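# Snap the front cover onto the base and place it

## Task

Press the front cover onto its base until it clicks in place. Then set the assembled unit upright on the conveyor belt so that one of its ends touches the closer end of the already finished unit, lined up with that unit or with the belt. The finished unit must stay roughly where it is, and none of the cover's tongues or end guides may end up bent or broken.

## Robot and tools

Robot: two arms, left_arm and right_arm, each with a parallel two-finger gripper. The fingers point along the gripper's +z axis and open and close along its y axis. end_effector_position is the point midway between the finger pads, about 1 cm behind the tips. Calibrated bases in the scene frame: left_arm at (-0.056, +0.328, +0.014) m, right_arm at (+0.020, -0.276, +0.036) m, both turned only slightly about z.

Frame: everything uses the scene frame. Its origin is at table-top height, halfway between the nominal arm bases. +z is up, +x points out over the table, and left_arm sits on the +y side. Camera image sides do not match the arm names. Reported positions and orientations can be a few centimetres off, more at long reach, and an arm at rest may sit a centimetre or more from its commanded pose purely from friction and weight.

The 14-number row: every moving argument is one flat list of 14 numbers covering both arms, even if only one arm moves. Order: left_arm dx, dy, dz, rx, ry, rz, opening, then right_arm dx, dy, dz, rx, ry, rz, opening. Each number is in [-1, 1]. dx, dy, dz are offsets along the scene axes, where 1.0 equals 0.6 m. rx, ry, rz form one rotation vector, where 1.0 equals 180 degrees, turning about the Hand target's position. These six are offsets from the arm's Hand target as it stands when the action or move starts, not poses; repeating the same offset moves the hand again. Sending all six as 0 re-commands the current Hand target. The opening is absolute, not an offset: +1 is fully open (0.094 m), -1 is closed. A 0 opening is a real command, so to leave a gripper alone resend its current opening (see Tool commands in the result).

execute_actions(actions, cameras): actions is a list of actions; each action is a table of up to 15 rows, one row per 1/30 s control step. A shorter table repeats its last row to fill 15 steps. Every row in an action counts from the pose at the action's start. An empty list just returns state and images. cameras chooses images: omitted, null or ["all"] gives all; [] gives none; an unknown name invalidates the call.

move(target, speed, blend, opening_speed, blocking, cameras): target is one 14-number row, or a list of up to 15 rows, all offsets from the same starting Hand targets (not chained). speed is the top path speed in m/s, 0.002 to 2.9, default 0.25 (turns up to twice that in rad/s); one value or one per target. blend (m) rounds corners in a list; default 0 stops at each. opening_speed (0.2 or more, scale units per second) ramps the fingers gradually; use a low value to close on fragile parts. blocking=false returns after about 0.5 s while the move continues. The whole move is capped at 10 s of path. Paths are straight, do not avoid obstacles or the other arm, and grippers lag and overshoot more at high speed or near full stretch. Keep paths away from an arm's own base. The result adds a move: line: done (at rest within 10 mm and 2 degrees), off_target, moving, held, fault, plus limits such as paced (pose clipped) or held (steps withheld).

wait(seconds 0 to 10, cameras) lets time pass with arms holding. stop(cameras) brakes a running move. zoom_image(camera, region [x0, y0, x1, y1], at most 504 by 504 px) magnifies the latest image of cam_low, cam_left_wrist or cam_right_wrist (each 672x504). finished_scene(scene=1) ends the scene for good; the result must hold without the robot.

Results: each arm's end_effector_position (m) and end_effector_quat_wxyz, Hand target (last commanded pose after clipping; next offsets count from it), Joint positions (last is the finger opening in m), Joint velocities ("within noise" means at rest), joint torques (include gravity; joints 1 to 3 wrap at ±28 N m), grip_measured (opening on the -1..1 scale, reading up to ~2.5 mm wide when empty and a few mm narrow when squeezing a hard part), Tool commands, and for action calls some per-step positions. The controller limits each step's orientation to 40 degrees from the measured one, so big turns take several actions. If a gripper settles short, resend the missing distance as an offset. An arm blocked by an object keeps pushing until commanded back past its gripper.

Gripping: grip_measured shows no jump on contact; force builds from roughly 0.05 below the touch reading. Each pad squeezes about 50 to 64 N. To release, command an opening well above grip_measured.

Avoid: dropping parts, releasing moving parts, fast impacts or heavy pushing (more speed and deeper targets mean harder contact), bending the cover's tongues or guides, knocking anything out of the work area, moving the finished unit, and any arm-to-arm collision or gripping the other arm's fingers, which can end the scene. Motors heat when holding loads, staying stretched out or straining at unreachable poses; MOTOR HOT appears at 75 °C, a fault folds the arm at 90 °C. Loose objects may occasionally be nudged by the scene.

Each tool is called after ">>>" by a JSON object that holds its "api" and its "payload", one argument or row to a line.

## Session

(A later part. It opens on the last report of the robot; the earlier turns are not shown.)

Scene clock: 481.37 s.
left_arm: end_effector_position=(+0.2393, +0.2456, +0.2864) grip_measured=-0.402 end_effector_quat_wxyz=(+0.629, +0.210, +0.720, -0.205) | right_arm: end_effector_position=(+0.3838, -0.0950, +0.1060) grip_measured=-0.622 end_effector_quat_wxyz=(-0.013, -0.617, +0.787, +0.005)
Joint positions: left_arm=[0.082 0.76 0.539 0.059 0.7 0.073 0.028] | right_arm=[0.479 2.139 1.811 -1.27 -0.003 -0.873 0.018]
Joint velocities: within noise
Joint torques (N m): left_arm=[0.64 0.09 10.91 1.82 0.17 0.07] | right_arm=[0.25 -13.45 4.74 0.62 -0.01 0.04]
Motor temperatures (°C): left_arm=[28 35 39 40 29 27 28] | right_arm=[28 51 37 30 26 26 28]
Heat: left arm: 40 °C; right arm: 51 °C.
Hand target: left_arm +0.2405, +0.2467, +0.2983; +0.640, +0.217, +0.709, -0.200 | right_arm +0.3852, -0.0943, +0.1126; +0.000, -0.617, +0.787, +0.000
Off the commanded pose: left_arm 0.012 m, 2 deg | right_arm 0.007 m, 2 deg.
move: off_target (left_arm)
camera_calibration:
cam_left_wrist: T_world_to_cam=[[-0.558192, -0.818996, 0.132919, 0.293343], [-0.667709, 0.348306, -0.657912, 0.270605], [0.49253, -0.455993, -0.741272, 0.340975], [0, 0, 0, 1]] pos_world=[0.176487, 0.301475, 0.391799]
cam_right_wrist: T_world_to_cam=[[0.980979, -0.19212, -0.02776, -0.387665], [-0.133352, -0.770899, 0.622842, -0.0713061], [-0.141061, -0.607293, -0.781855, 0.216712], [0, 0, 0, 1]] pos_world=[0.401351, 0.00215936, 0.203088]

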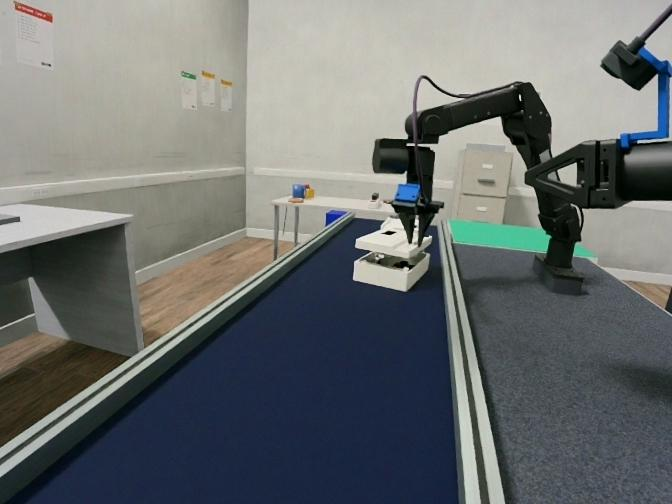

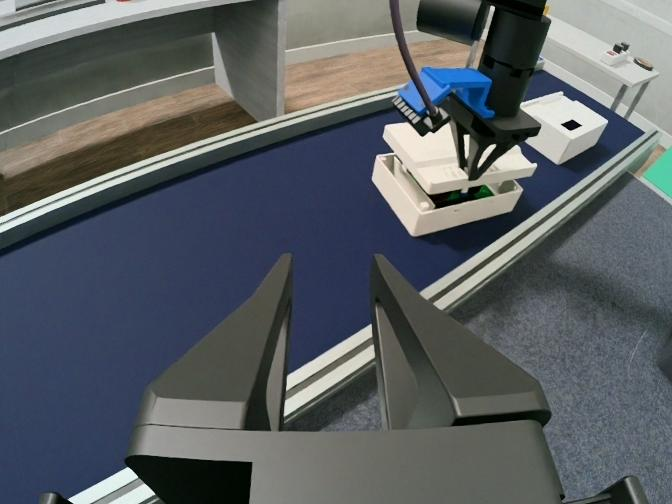

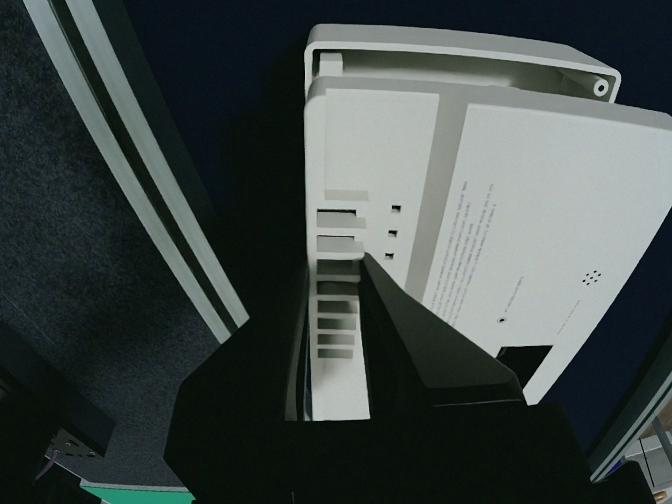

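>>> {"api": "move", "payload": {
  "target": [
    [0,0,0,0,0,0,-0.4, -0.002,0.003,-0.03,0.0025,-0.0085,0.0067,-1]
  ],
  "speed": 0.05
}}

>>> {"api": "zoom_image", "payload": {
  "camera": "cam_right_wrist",
  "region": [290, 0, 430, 120]
}}

>>> {"api": "zoom_image", "payload": {
  "camera": "cam_right_wrist",
  "region": [530, 0, 670, 120]
}}

>>> {"api": "zoom_image", "payload": {
  "camera": "cam_left_wrist",
  "region": [350, 90, 570, 260]
}}

>>> {"api": "zoom_image", "payload": {
  "camera": "cam_low",
  "region": [330, 190, 450, 300]
}}

Scene clock: 507.07 s.
left_arm: end_effector_position=(+0.2393, +0.2456, +0.2864) grip_measured=-0.402 end_effector_quat_wxyz=(+0.629, +0.210, +0.720, -0.206) | right_arm: end_effector_position=(+0.3799, -0.0969, +0.0887) grip_measured=-0.622 end_effector_quat_wxyz=(-0.010, -0.619, +0.785, +0.000)
Joint positions: left_arm=[0.082 0.76 0.539 0.059 0.701 0.073 0.028] | right_arm=[0.482 2.122 1.714 -1.183 0.003 -0.875 0.018]
Joint velocities: within noise
Joint torques (N m): left_arm=[0.66 0.09 10.93 1.82 0.17 0.07] | right_arm=[0.7 -13.44 4.29 0.9 -0.02 -0.07]
Motor temperatures (°C): left_arm=[28 34 39 40 29 27 28] | right_arm=[28 51 37 29 26 26 29]
Heat: left arm: 40 °C; right arm: 51 °C.
Hand target: left_arm +0.2405, +0.2467, +0.2983; +0.640, +0.217, +0.709, -0.200 | right_arm +0.3840, -0.0925, +0.0946; +0.013, -0.625, +0.780, -0.005
Off the commanded pose: left_arm 0.012 m, 2 deg | right_arm 0.008 m, 3 deg.
move: off_target (left_arm, right_arm)
camera_calibration:
cam_left_wrist: T_world_to_cam=[[-0.558486, -0.818786, 0.132977, 0.29331], [-0.667581, 0.348497, -0.65794, 0.270537], [0.49237, -0.456224, -0.741237, 0.341059], [0, 0, 0, 1]] pos_world=[0.176488, 0.301476, 0.391799]
cam_right_wrist: T_world_to_cam=[[0.982192, -0.187115, -0.0169281, -0.385597], [-0.135966, -0.770095, 0.623271, -0.0614606], [-0.129659, -0.609871, -0.781822, 0.196837], [0, 0, 0, 1]] pos_world=[0.395895, 0.000563518, 0.18567]

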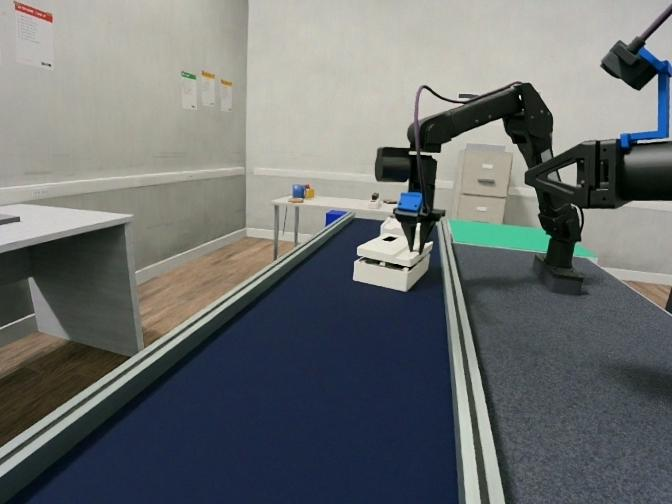

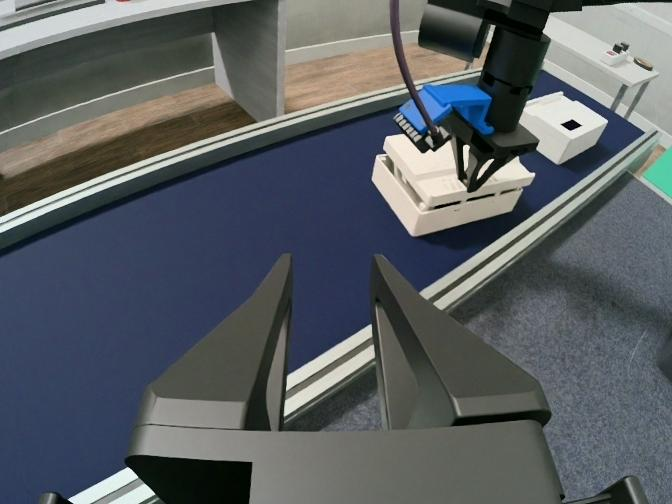

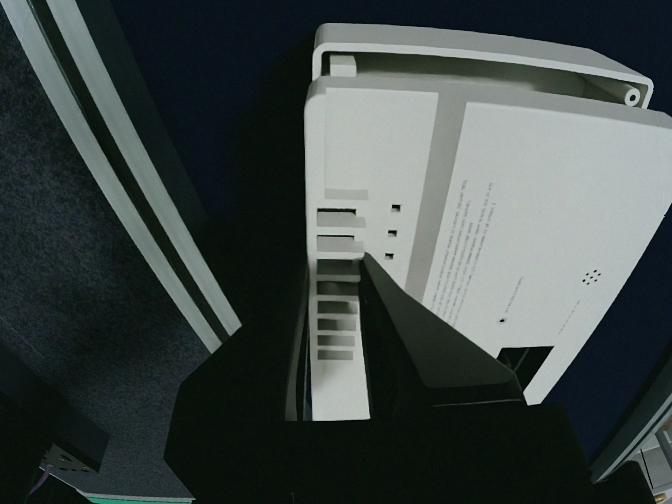

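Scaled by 3.600 from the camera's 672x504 image, which has a finer 960x720 frame.

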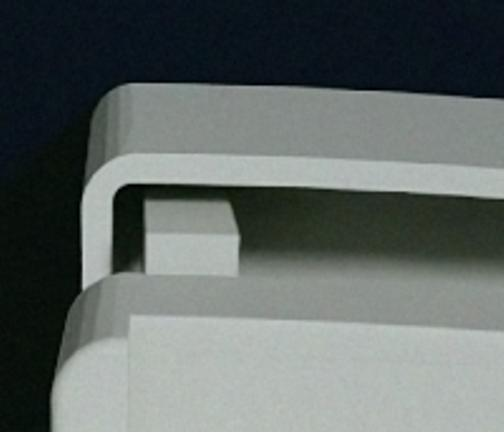

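Scaled by 3.600 from the camera's 672x504 image, which has a finer 960x720 frame.

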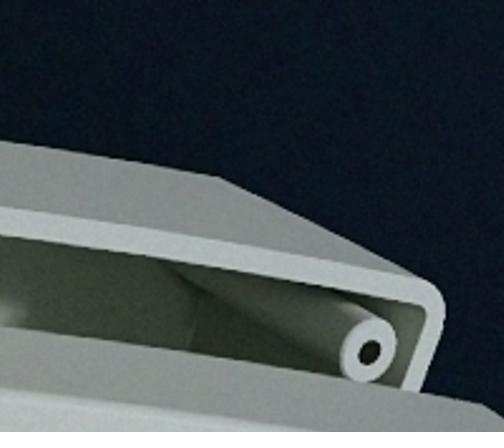

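Scaled by 2.291 from the camera's 672x504 image, which has a finer 960x720 frame.

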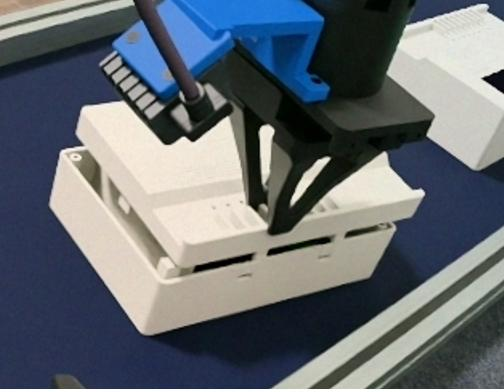

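Scaled by 4.200 from the camera's 672x504 image, which has a finer 960x720 frame.

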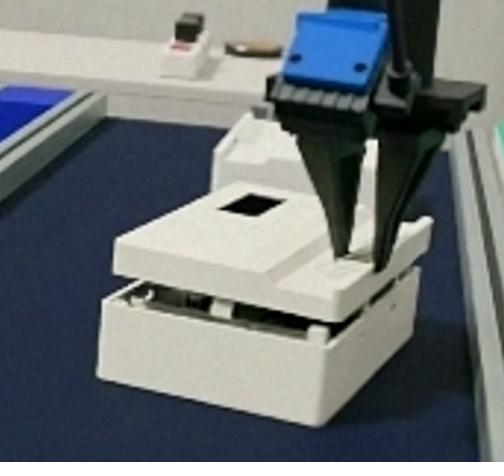

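>>> {"api": "move", "payload": {
  "target": [
    [0,0,0,0,0,0,-0.4, 0.0045,0.005,0.0,0,0,0.0075,-1]
  ],
  "speed": 0.05
}}

>>> {"api": "zoom_image", "payload": {
  "camera": "cam_right_wrist",
  "region": [290, 0, 430, 120]
}}

>>> {"api": "zoom_image", "payload": {
  "camera": "cam_right_wrist",
  "region": [530, 0, 670, 120]
}}

>>> {"api": "zoom_image", "payload": {
  "camera": "cam_left_wrist",
  "region": [360, 120, 540, 250]
}}

Scene clock: 522.43 s.
left_arm: end_effector_position=(+0.2393, +0.2456, +0.2864) grip_measured=-0.402 end_effector_quat_wxyz=(+0.629, +0.210, +0.720, -0.206) | right_arm: end_effector_position=(+0.3799, -0.0968, +0.0887) grip_measured=-0.622 end_effector_quat_wxyz=(-0.010, -0.629, +0.778, -0.002)
Joint positions: left_arm=[0.082 0.76 0.539 0.059 0.701 0.073 0.028] | right_arm=[0.484 2.121 1.714 -1.182 0.007 -0.897 0.018]
Joint velocities: within noise
Joint torques (N m): left_arm=[0.65 0.1 10.91 1.83 0.17 0.07] | right_arm=[0.84 -12.37 5.83 0.81 -0.06 -0.04]
Motor temperatures (°C): left_arm=[28 34 40 40 29 27 28] | right_arm=[28 48 37 29 26 26 29]
Heat: left arm: 40 °C; right arm: 48 °C.
Hand target: left_arm +0.2405, +0.2467, +0.2983; +0.640, +0.217, +0.709, -0.200 | right_arm +0.3868, -0.0895, +0.0947; +0.013, -0.635, +0.773, -0.005
Off the commanded pose: left_arm 0.012 m, 2 deg | right_arm 0.012 m, 3 deg.
move: off_target (left_arm, right_arm)
camera_calibration:
cam_left_wrist: T_world_to_cam=[[-0.558486, -0.818786, 0.132977, 0.29331], [-0.667581, 0.348497, -0.65794, 0.270537], [0.49237, -0.456224, -0.741237, 0.341059], [0, 0, 0, 1]] pos_world=[0.176488, 0.301476, 0.391799]
cam_right_wrist: T_world_to_cam=[[0.986393, -0.163772, -0.0144255, -0.385152], [-0.118933, -0.771396, 0.625142, -0.0681828], [-0.113508, -0.61492, -0.780378, 0.19015], [0, 0, 0, 1]] pos_world=[0.393385, 0.00125422, 0.185457]

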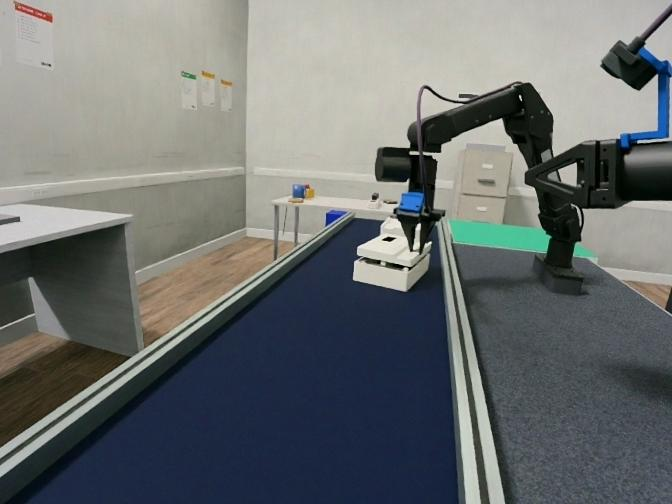

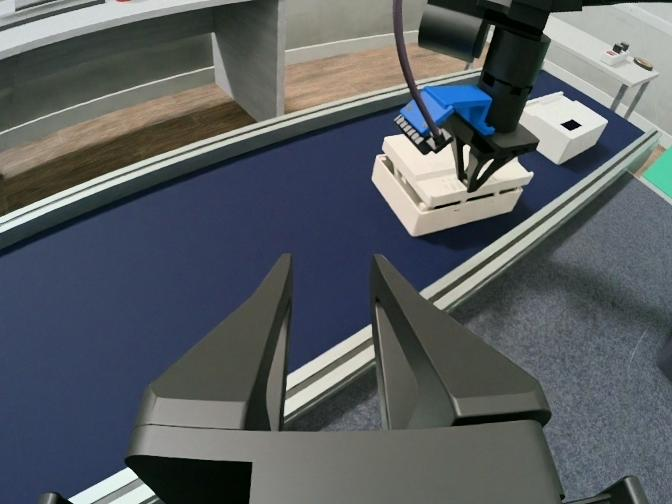

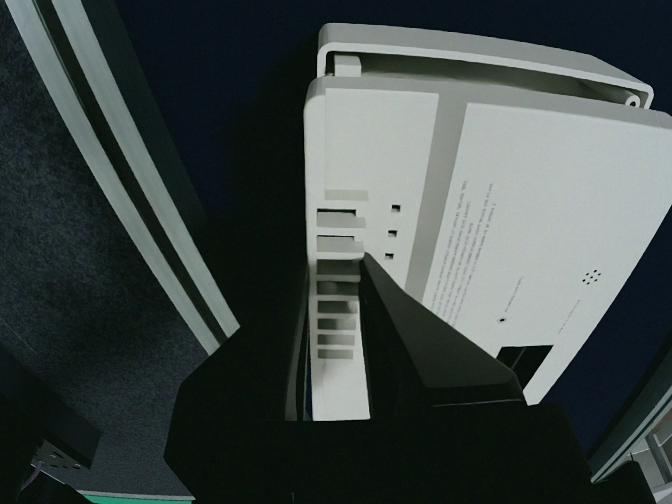

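Scaled by 3.600 from the camera's 672x504 image, which has a finer 960x720 frame.

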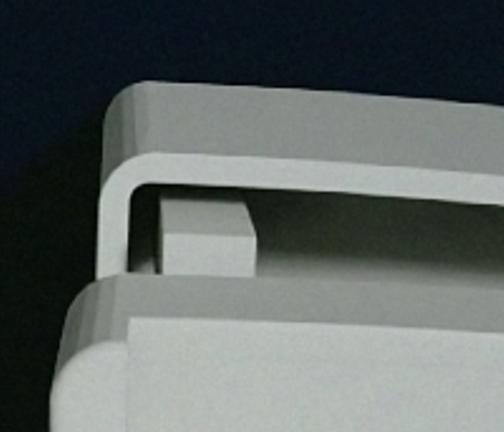

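Scaled by 3.600 from the camera's 672x504 image, which has a finer 960x720 frame.

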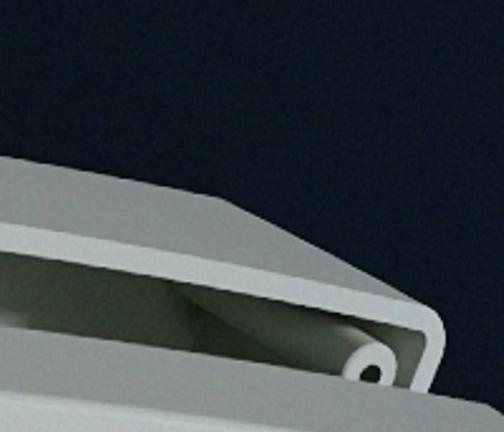

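Scaled by 2.800 from the camera's 672x504 image, which has a finer 960x720 frame.

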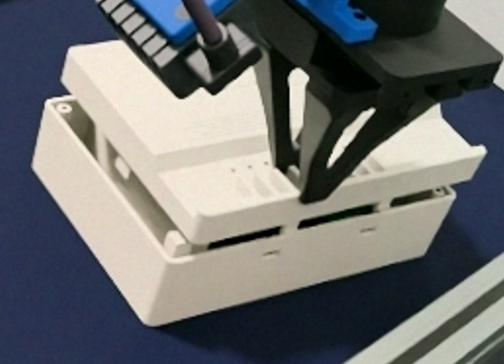

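>>> {"api": "move", "payload": {
  "target": [
    [0,0,0,0,0,0,-0.4, 0.004,0.003,-0.008,0,0,0.0,-1]
  ],
  "speed": 0.05
}}

>>> {"api": "zoom_image", "payload": {
  "camera": "cam_right_wrist",
  "region": [290, 0, 430, 120]
}}

>>> {"api": "zoom_image", "payload": {
  "camera": "cam_right_wrist",
  "region": [530, 0, 670, 120]
}}

>>> {"api": "zoom_image", "payload": {
  "camera": "cam_left_wrist",
  "region": [360, 120, 540, 250]
}}

Scene clock: 530.97 s.
left_arm: end_effector_position=(+0.2393, +0.2456, +0.2864) grip_measured=-0.402 end_effector_quat_wxyz=(+0.629, +0.210, +0.720, -0.206) | right_arm: end_effector_position=(+0.3800, -0.0967, +0.0887) grip_measured=-0.622 end_effector_quat_wxyz=(-0.010, -0.629, +0.777, -0.002)
Joint positions: left_arm=[0.082 0.76 0.539 0.059 0.701 0.073 0.028] | right_arm=[0.484 2.121 1.714 -1.182 0.007 -0.897 0.018]
Joint velocities: within noise
Joint torques (N m): left_arm=[0.65 0.1 10.91 1.82 0.16 0.06] | right_arm=[0.96 -11.32 6.11 0.93 -0.06 -0.03]
Motor temperatures (°C): left_arm=[28 34 40 40 29 27 28] | right_arm=[28 47 37 29 26 26 29]
Heat: left arm: 40 °C; right arm: 47 °C.
Hand target: left_arm +0.2405, +0.2467, +0.2983; +0.640, +0.217, +0.709, -0.200 | right_arm +0.3891, -0.0877, +0.0899; +0.013, -0.635, +0.773, -0.005
Off the commanded pose: left_arm 0.012 m, 2 deg | right_arm 0.013 m, 3 deg.
move: off_target (left_arm, right_arm)
camera_calibration:
cam_left_wrist: T_world_to_cam=[[-0.558486, -0.818786, 0.132977, 0.29331], [-0.667581, 0.348497, -0.65794, 0.270537], [0.49237, -0.456224, -0.741237, 0.341059], [0, 0, 0, 1]] pos_world=[0.176488, 0.301476, 0.391799]
cam_right_wrist: T_world_to_cam=[[0.98651, -0.163088, -0.0141316, -0.385233], [-0.118612, -0.771626, 0.624919, -0.0681924], [-0.112821, -0.614813, -0.780561, 0.189974], [0, 0, 0, 1]] pos_world=[0.393381, 0.00135291, 0.185458]

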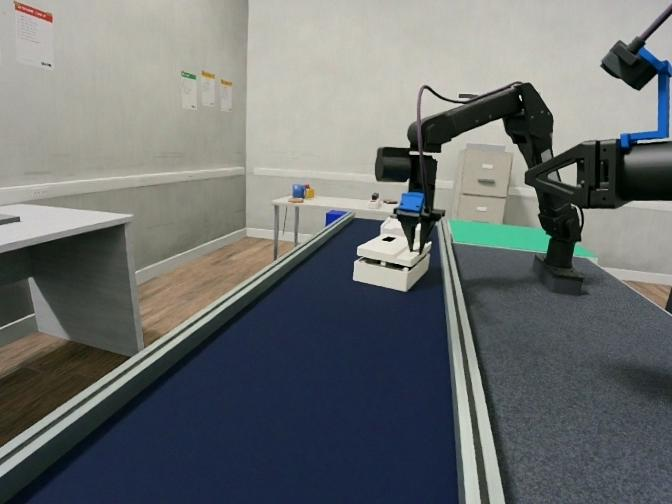

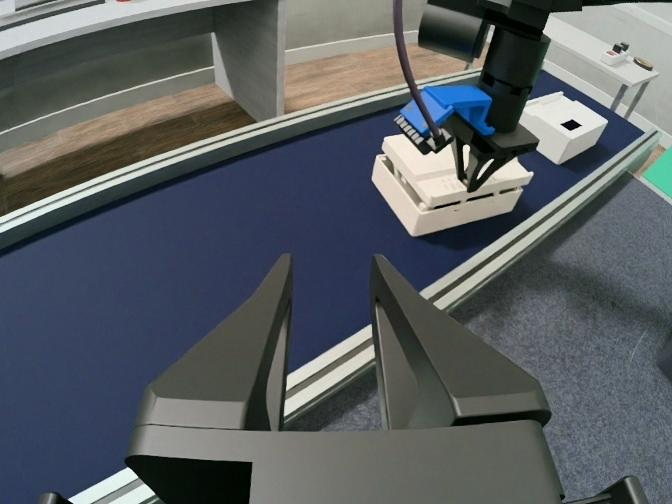

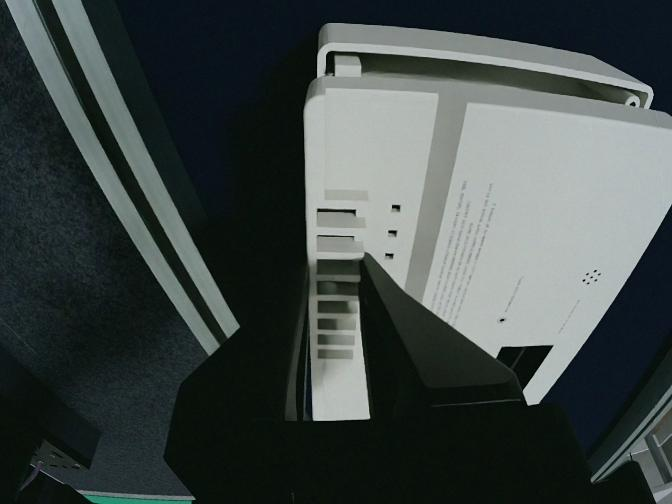

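Scaled by 3.600 from the camera's 672x504 image, which has a finer 960x720 frame.

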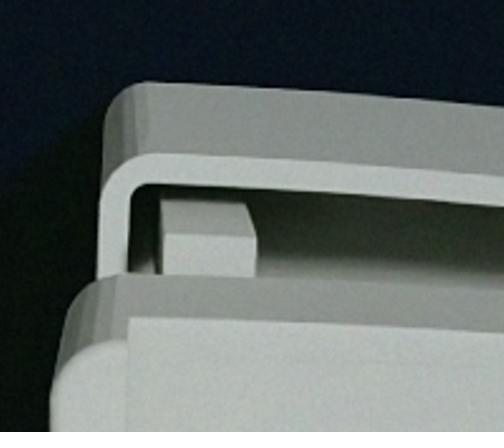

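Scaled by 3.600 from the camera's 672x504 image, which has a finer 960x720 frame.

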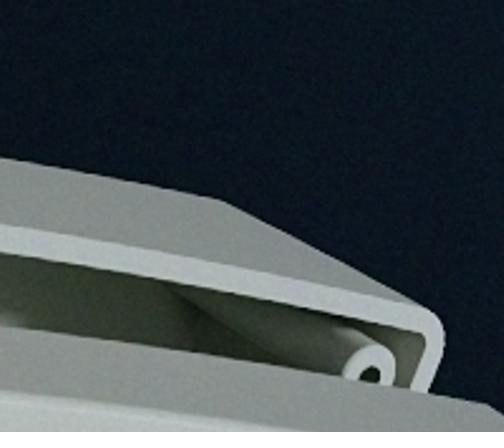

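Scaled by 2.800 from the camera's 672x504 image, which has a finer 960x720 frame.

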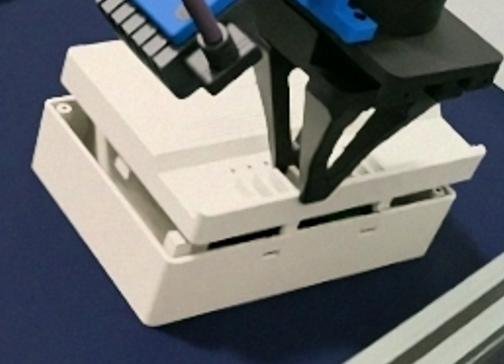

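>>> {"api": "move", "payload": {
  "target": [
    [0,0,0,0,0,0,-0.4, -0.001,-0.005,0.065,0,0,0.0,-1],
    [0,0,0,0,0,0,-0.4, -0.002,-0.002,-0.002,0,0,0.0,-1]
  ],
  "speed": 0.06
}}

>>> {"api": "zoom_image", "payload": {
  "camera": "cam_right_wrist",
  "region": [290, 0, 430, 120]
}}

>>> {"api": "zoom_image", "payload": {
  "camera": "cam_right_wrist",
  "region": [530, 0, 670, 120]
}}

>>> {"api": "zoom_image", "payload": {
  "camera": "cam_left_wrist",
  "region": [360, 120, 540, 250]
}}

Scene clock: 541.37 s.
left_arm: end_effector_position=(+0.2393, +0.2455, +0.2864) grip_measured=-0.402 end_effector_quat_wxyz=(+0.629, +0.210, +0.720, -0.206) | right_arm: end_effector_position=(+0.3886, -0.0917, +0.0903) grip_measured=-0.622 end_effector_quat_wxyz=(+0.009, -0.631, +0.776, -0.006)
Joint positions: left_arm=[0.082 0.76 0.539 0.059 0.701 0.073 0.028] | right_arm=[0.486 2.121 1.72 -1.149 0.007 -0.901 0.018]
Joint velocities: within noise
Joint torques (N m): left_arm=[0.66 0.08 10.91 1.82 0.16 0.07] | right_arm=[0.66 -11.67 4.81 0.74 -0.07 0]
Motor temperatures (°C): left_arm=[28 34 40 40 29 27 28] | right_arm=[28 45 38 29 26 26 29]
Heat: left arm: 40 °C; right arm: 45 °C.
Hand target: left_arm +0.2405, +0.2467, +0.2983; +0.640, +0.217, +0.709, -0.200 | right_arm +0.3880, -0.0889, +0.0887; +0.013, -0.635, +0.773, -0.005
Off the commanded pose: left_arm 0.012 m, 2 deg | right_arm 0.003 m, 1 deg.
move: off_target (left_arm)
camera_calibration:
cam_left_wrist: T_world_to_cam=[[-0.558823, -0.81855, 0.133013, 0.293204], [-0.667409, 0.348715, -0.658, 0.270499], [0.492222, -0.45648, -0.741177, 0.341093], [0, 0, 0, 1]] pos_world=[0.176489, 0.301377, 0.391798]
cam_right_wrist: T_world_to_cam=[[0.987314, -0.157819, 0.0174616, -0.395561], [-0.135896, -0.783, 0.606995, -0.057077], [-0.0821231, -0.601668, -0.794514, 0.185836], [0, 0, 0, 1]] pos_world=[0.398047, 0.00469297, 0.189202]

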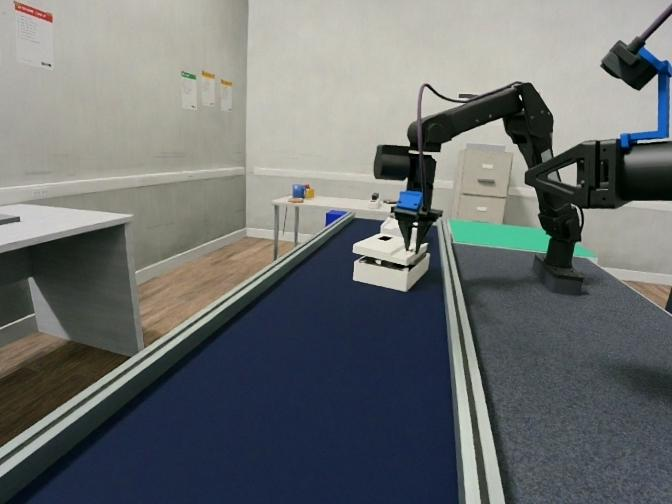

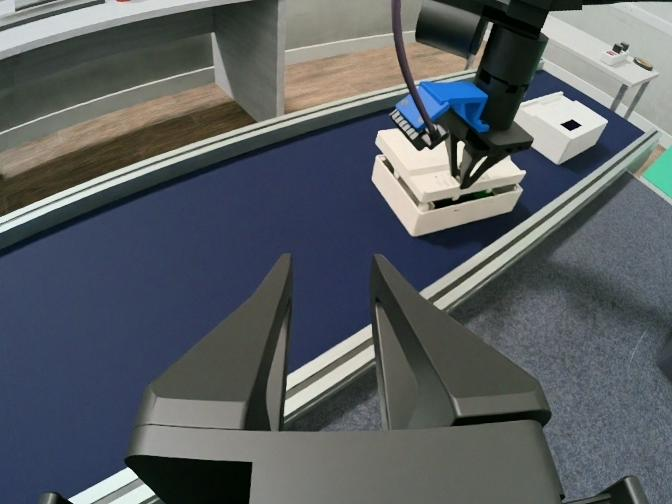

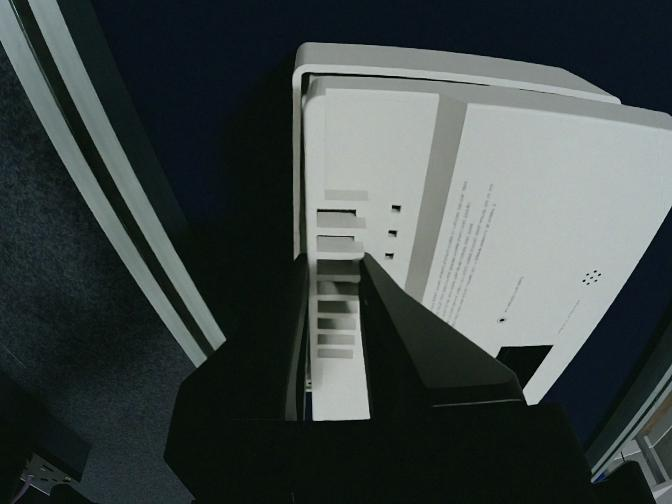

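Scaled by 3.600 from the camera's 672x504 image, which has a finer 960x720 frame.

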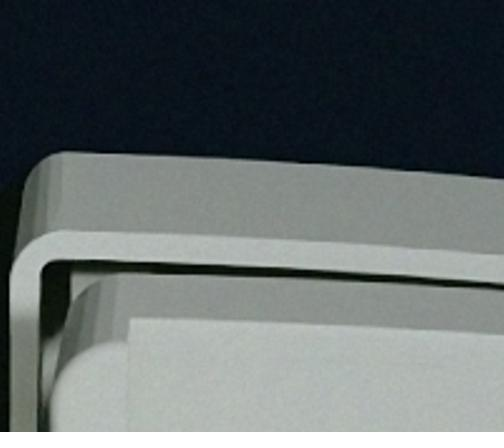

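Scaled by 3.600 from the camera's 672x504 image, which has a finer 960x720 frame.

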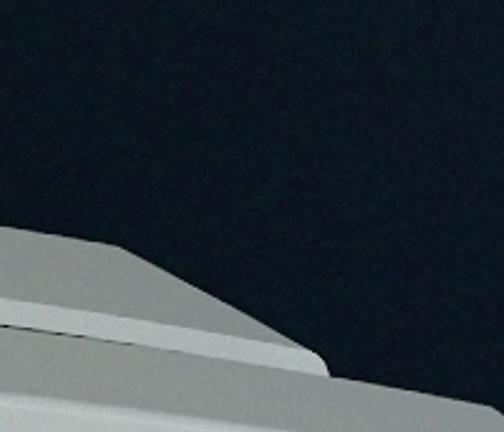

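Scaled by 2.800 from the camera's 672x504 image, which has a finer 960x720 frame.

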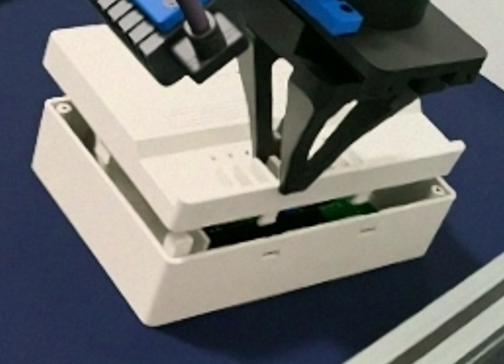

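>>> {"api": "move", "payload": {
  "target": [
    [0,0,0,0,0,0,-0.4, -0.009,-0.006,0.065,-0.003,0.0084,-0.0055,-1],
    [0,0,0,0,0,0,-0.4, -0.0103,-0.0013,-0.01,-0.003,0.0084,-0.0055,-1]
  ],
  "speed": 0.06
}}

>>> {"api": "zoom_image", "payload": {
  "camera": "cam_right_wrist",
  "region": [290, 0, 430, 120]
}}

>>> {"api": "zoom_image", "payload": {
  "camera": "cam_right_wrist",
  "region": [530, 0, 670, 120]
}}

>>> {"api": "zoom_image", "payload": {
  "camera": "cam_left_wrist",
  "region": [360, 120, 540, 250]
}}

Scene clock: 557.83 s.
left_arm: end_effector_position=(+0.2393, +0.2455, +0.2864) grip_measured=-0.402 end_effector_quat_wxyz=(+0.629, +0.210, +0.720, -0.206) | right_arm: end_effector_position=(+0.3800, -0.0947, +0.0888) grip_measured=-0.622 end_effector_quat_wxyz=(-0.008, -0.627, +0.779, -0.002)
Joint positions: left_arm=[0.082 0.76 0.539 0.059 0.701 0.073 0.028] | right_arm=[0.489 2.121 1.714 -1.179 0.008 -0.889 0.018]
Joint velocities: within noise
Joint torques (N m): left_arm=[0.65 0.09 10.93 1.82 0.16 0.07] | right_arm=[0.7 -11 4.45 0.9 -0.09 0.07]
Motor temperatures (°C): left_arm=[28 34 40 40 29 27 28] | right_arm=[28 45 38 29 26 26 29]
Heat: left arm: 40 °C; right arm: 45 °C.
Hand target: left_arm +0.2405, +0.2467, +0.2983; +0.640, +0.217, +0.709, -0.200 | right_arm +0.3818, -0.0896, +0.0827; +0.000, -0.628, +0.778, +0.000
Off the commanded pose: left_arm 0.012 m, 2 deg | right_arm 0.008 m, 1 deg.
move: off_target (left_arm)
camera_calibration:
cam_left_wrist: T_world_to_cam=[[-0.558823, -0.81855, 0.133013, 0.293204], [-0.667409, 0.348715, -0.658, 0.270499], [0.492222, -0.45648, -0.741177, 0.341093], [0, 0, 0, 1]] pos_world=[0.176489, 0.301377, 0.391798]
cam_right_wrist: T_world_to_cam=[[0.985941, -0.166747, -0.0107134, -0.385324], [-0.12372, -0.771616, 0.623941, -0.0646592], [-0.112307, -0.613844, -0.781398, 0.19125], [0, 0, 0, 1]] pos_world=[0.393386, 0.00325372, 0.185658]

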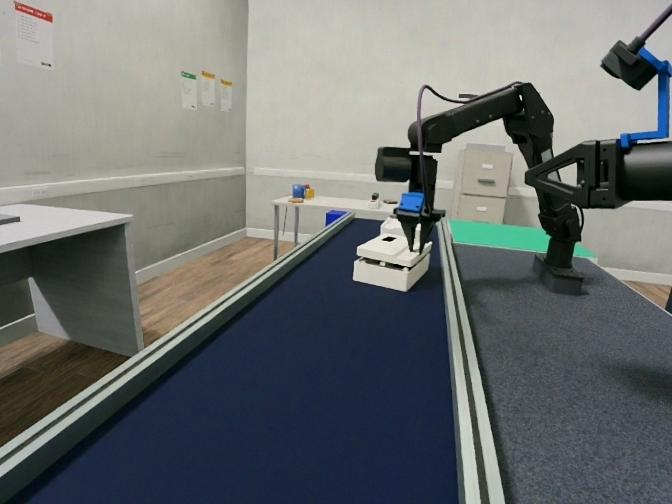

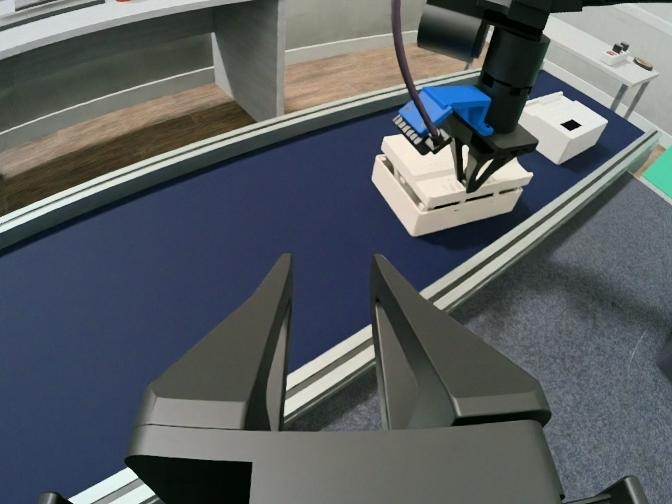

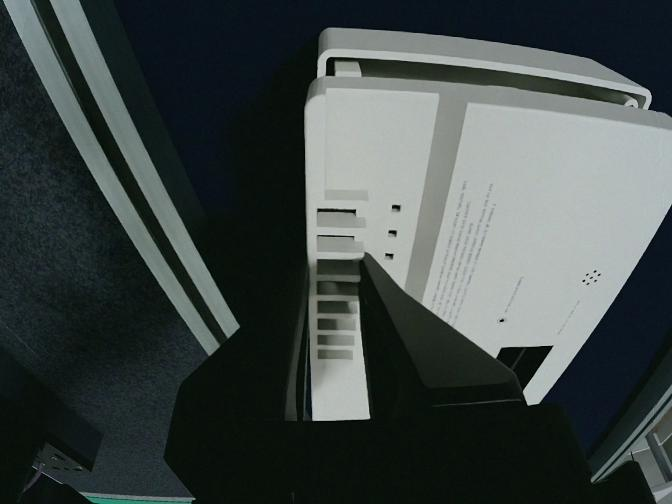

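Scaled by 3.600 from the camera's 672x504 image, which has a finer 960x720 frame.

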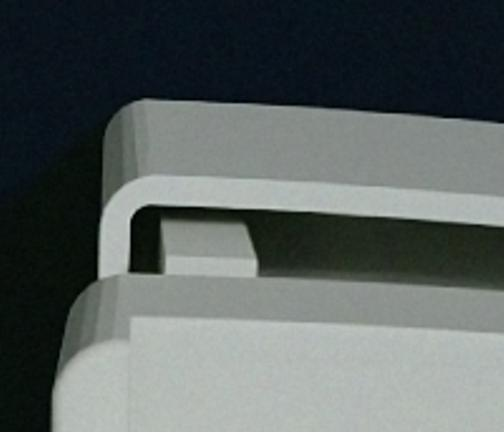

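Scaled by 3.600 from the camera's 672x504 image, which has a finer 960x720 frame.

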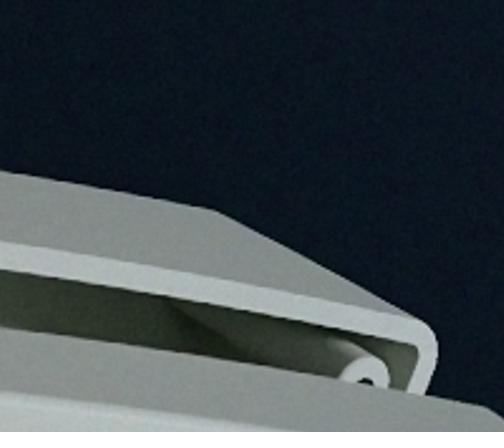

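Scaled by 2.800 from the camera's 672x504 image, which has a finer 960x720 frame.

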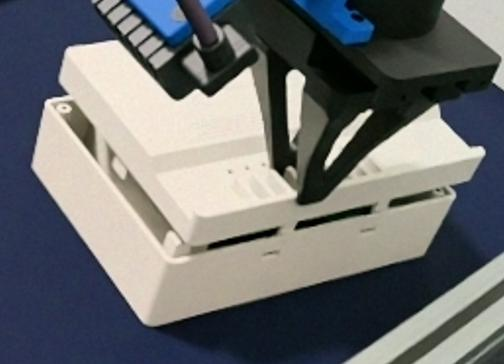

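>>> {"api": "zoom_image", "payload": {
  "camera": "cam_left_wrist",
  "region": [410, 180, 530, 225]
}}

>>> {"api": "zoom_image", "payload": {
  "camera": "cam_low",
  "region": [345, 225, 440, 295]
}}

Scaled by 4.200 from the camera's 672x504 image, which has a finer 960x720 frame.

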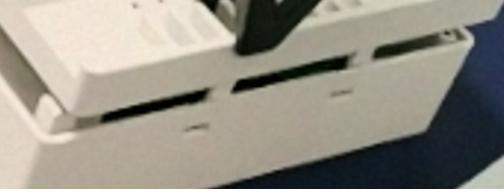

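Scaled by 5.305 from the camera's 672x504 image, which has a finer 960x720 frame.

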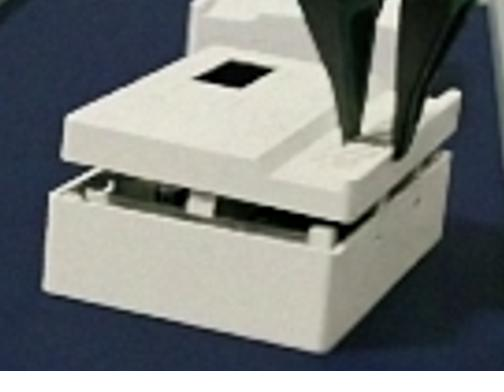

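>>> {"api": "move", "payload": {
  "target": [
    [0,0,0,0,0,0,-0.4, 0.003,-0.005,0.075,0,0,0,-1],
    [0,0,0,0,0,0,-0.4, 0.003,-0.0015,0.0195,0,0,0,-1]
  ],
  "speed": 0.06
}}

>>> {"api": "zoom_image", "payload": {
  "camera": "cam_right_wrist",
  "region": [290, 0, 430, 120]
}}

>>> {"api": "zoom_image", "payload": {
  "camera": "cam_right_wrist",
  "region": [530, 0, 670, 120]
}}

>>> {"api": "zoom_image", "payload": {
  "camera": "cam_left_wrist",
  "region": [360, 120, 540, 250]
}}

>>> {"api": "zoom_image", "payload": {
  "camera": "cam_low",
  "region": [345, 225, 440, 295]
}}

Scene clock: 585.37 s.
left_arm: end_effector_position=(+0.2393, +0.2455, +0.2864) grip_measured=-0.402 end_effector_quat_wxyz=(+0.629, +0.210, +0.720, -0.206) | right_arm: end_effector_position=(+0.3841, -0.0926, +0.0980) grip_measured=-0.622 end_effector_quat_wxyz=(-0.002, -0.627, +0.779, -0.004)
Joint positions: left_arm=[0.082 0.76 0.539 0.059 0.701 0.073 0.028] | right_arm=[0.489 2.121 1.751 -1.203 0.008 -0.888 0.018]
Joint velocities: within noise
Joint torques (N m): left_arm=[0.65 0.09 10.92 1.83 0.16 0.07] | right_arm=[0.35 -11.26 4.85 0.68 -0.11 0.03]
Motor temperatures (°C): left_arm=[28 33 40 41 29 27 28] | right_arm=[28 44 37 29 26 26 29]
Heat: left arm: 41 °C; right arm: 44 °C.
Hand target: left_arm +0.2405, +0.2467, +0.2983; +0.640, +0.217, +0.709, -0.200 | right_arm +0.3836, -0.0905, +0.0944; +0.000, -0.628, +0.778, +0.000
Off the commanded pose: left_arm 0.012 m, 2 deg | right_arm 0.004 m, 0 deg.
move: off_target (left_arm)
camera_calibration:
cam_left_wrist: T_world_to_cam=[[-0.558823, -0.81855, 0.133013, 0.293204], [-0.667409, 0.348715, -0.658, 0.270499], [0.492222, -0.45648, -0.741177, 0.341093], [0, 0, 0, 1]] pos_world=[0.176489, 0.301377, 0.391798]
cam_right_wrist: T_world_to_cam=[[0.98594, -0.167096, -0.000323699, -0.389924], [-0.131183, -0.775233, 0.617904, -0.0651802], [-0.1035, -0.609174, -0.786254, 0.197678], [0, 0, 0, 1]] pos_world=[0.396351, 0.00473535, 0.195574]

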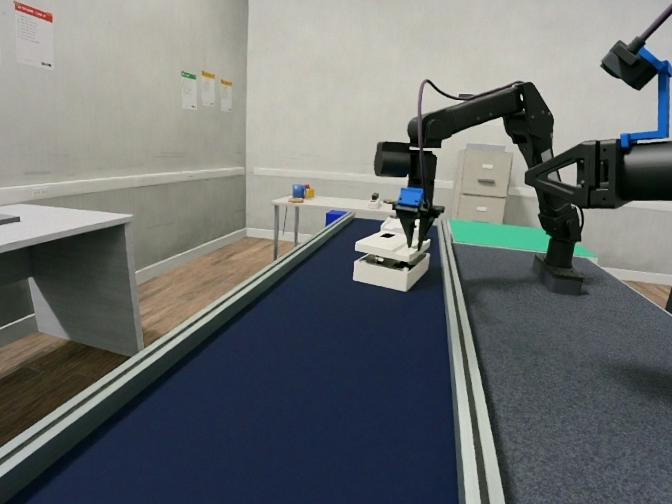

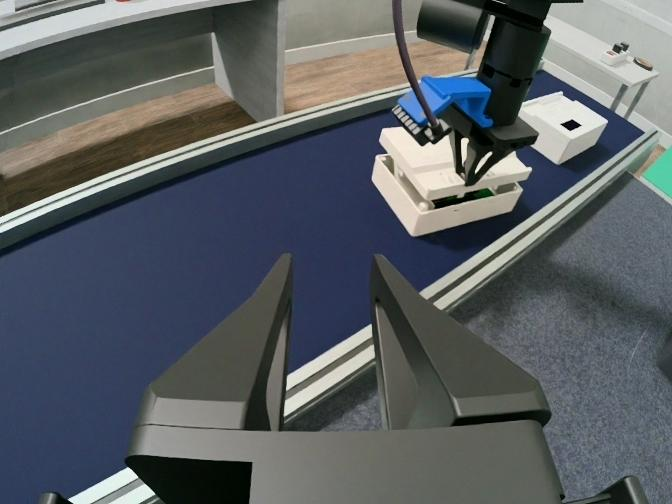

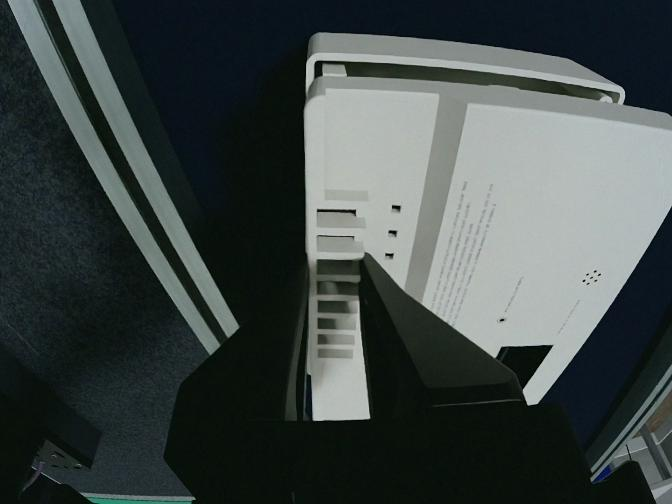

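Scaled by 3.600 from the camera's 672x504 image, which has a finer 960x720 frame.

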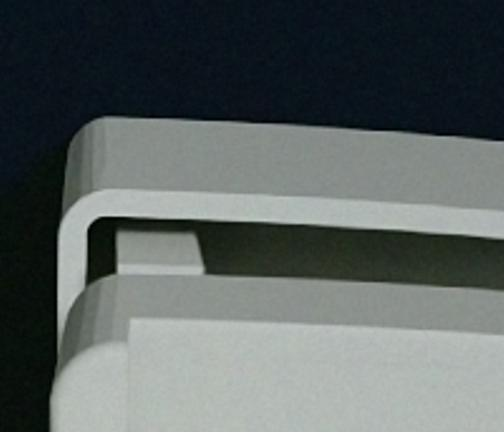

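Scaled by 3.600 from the camera's 672x504 image, which has a finer 960x720 frame.

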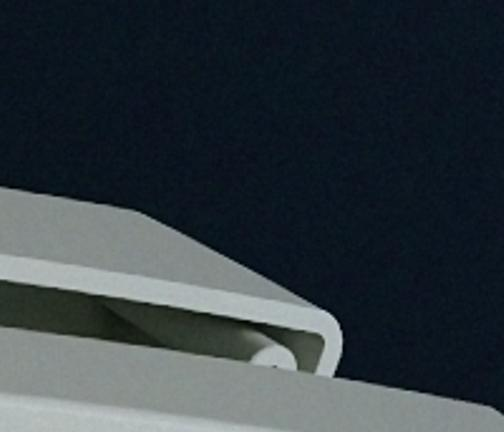

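Scaled by 2.800 from the camera's 672x504 image, which has a finer 960x720 frame.

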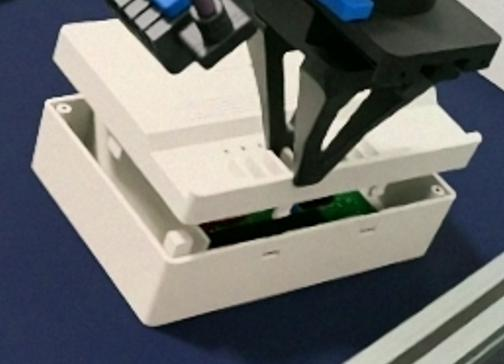

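Scaled by 5.305 from the camera's 672x504 image, which has a finer 960x720 frame.

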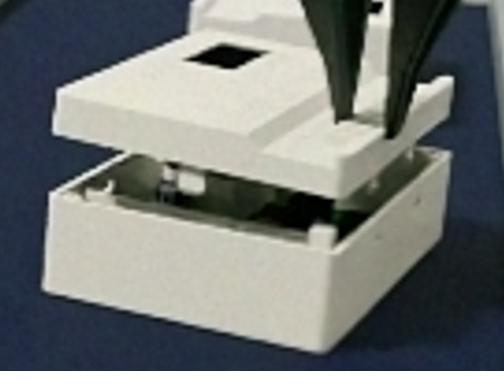

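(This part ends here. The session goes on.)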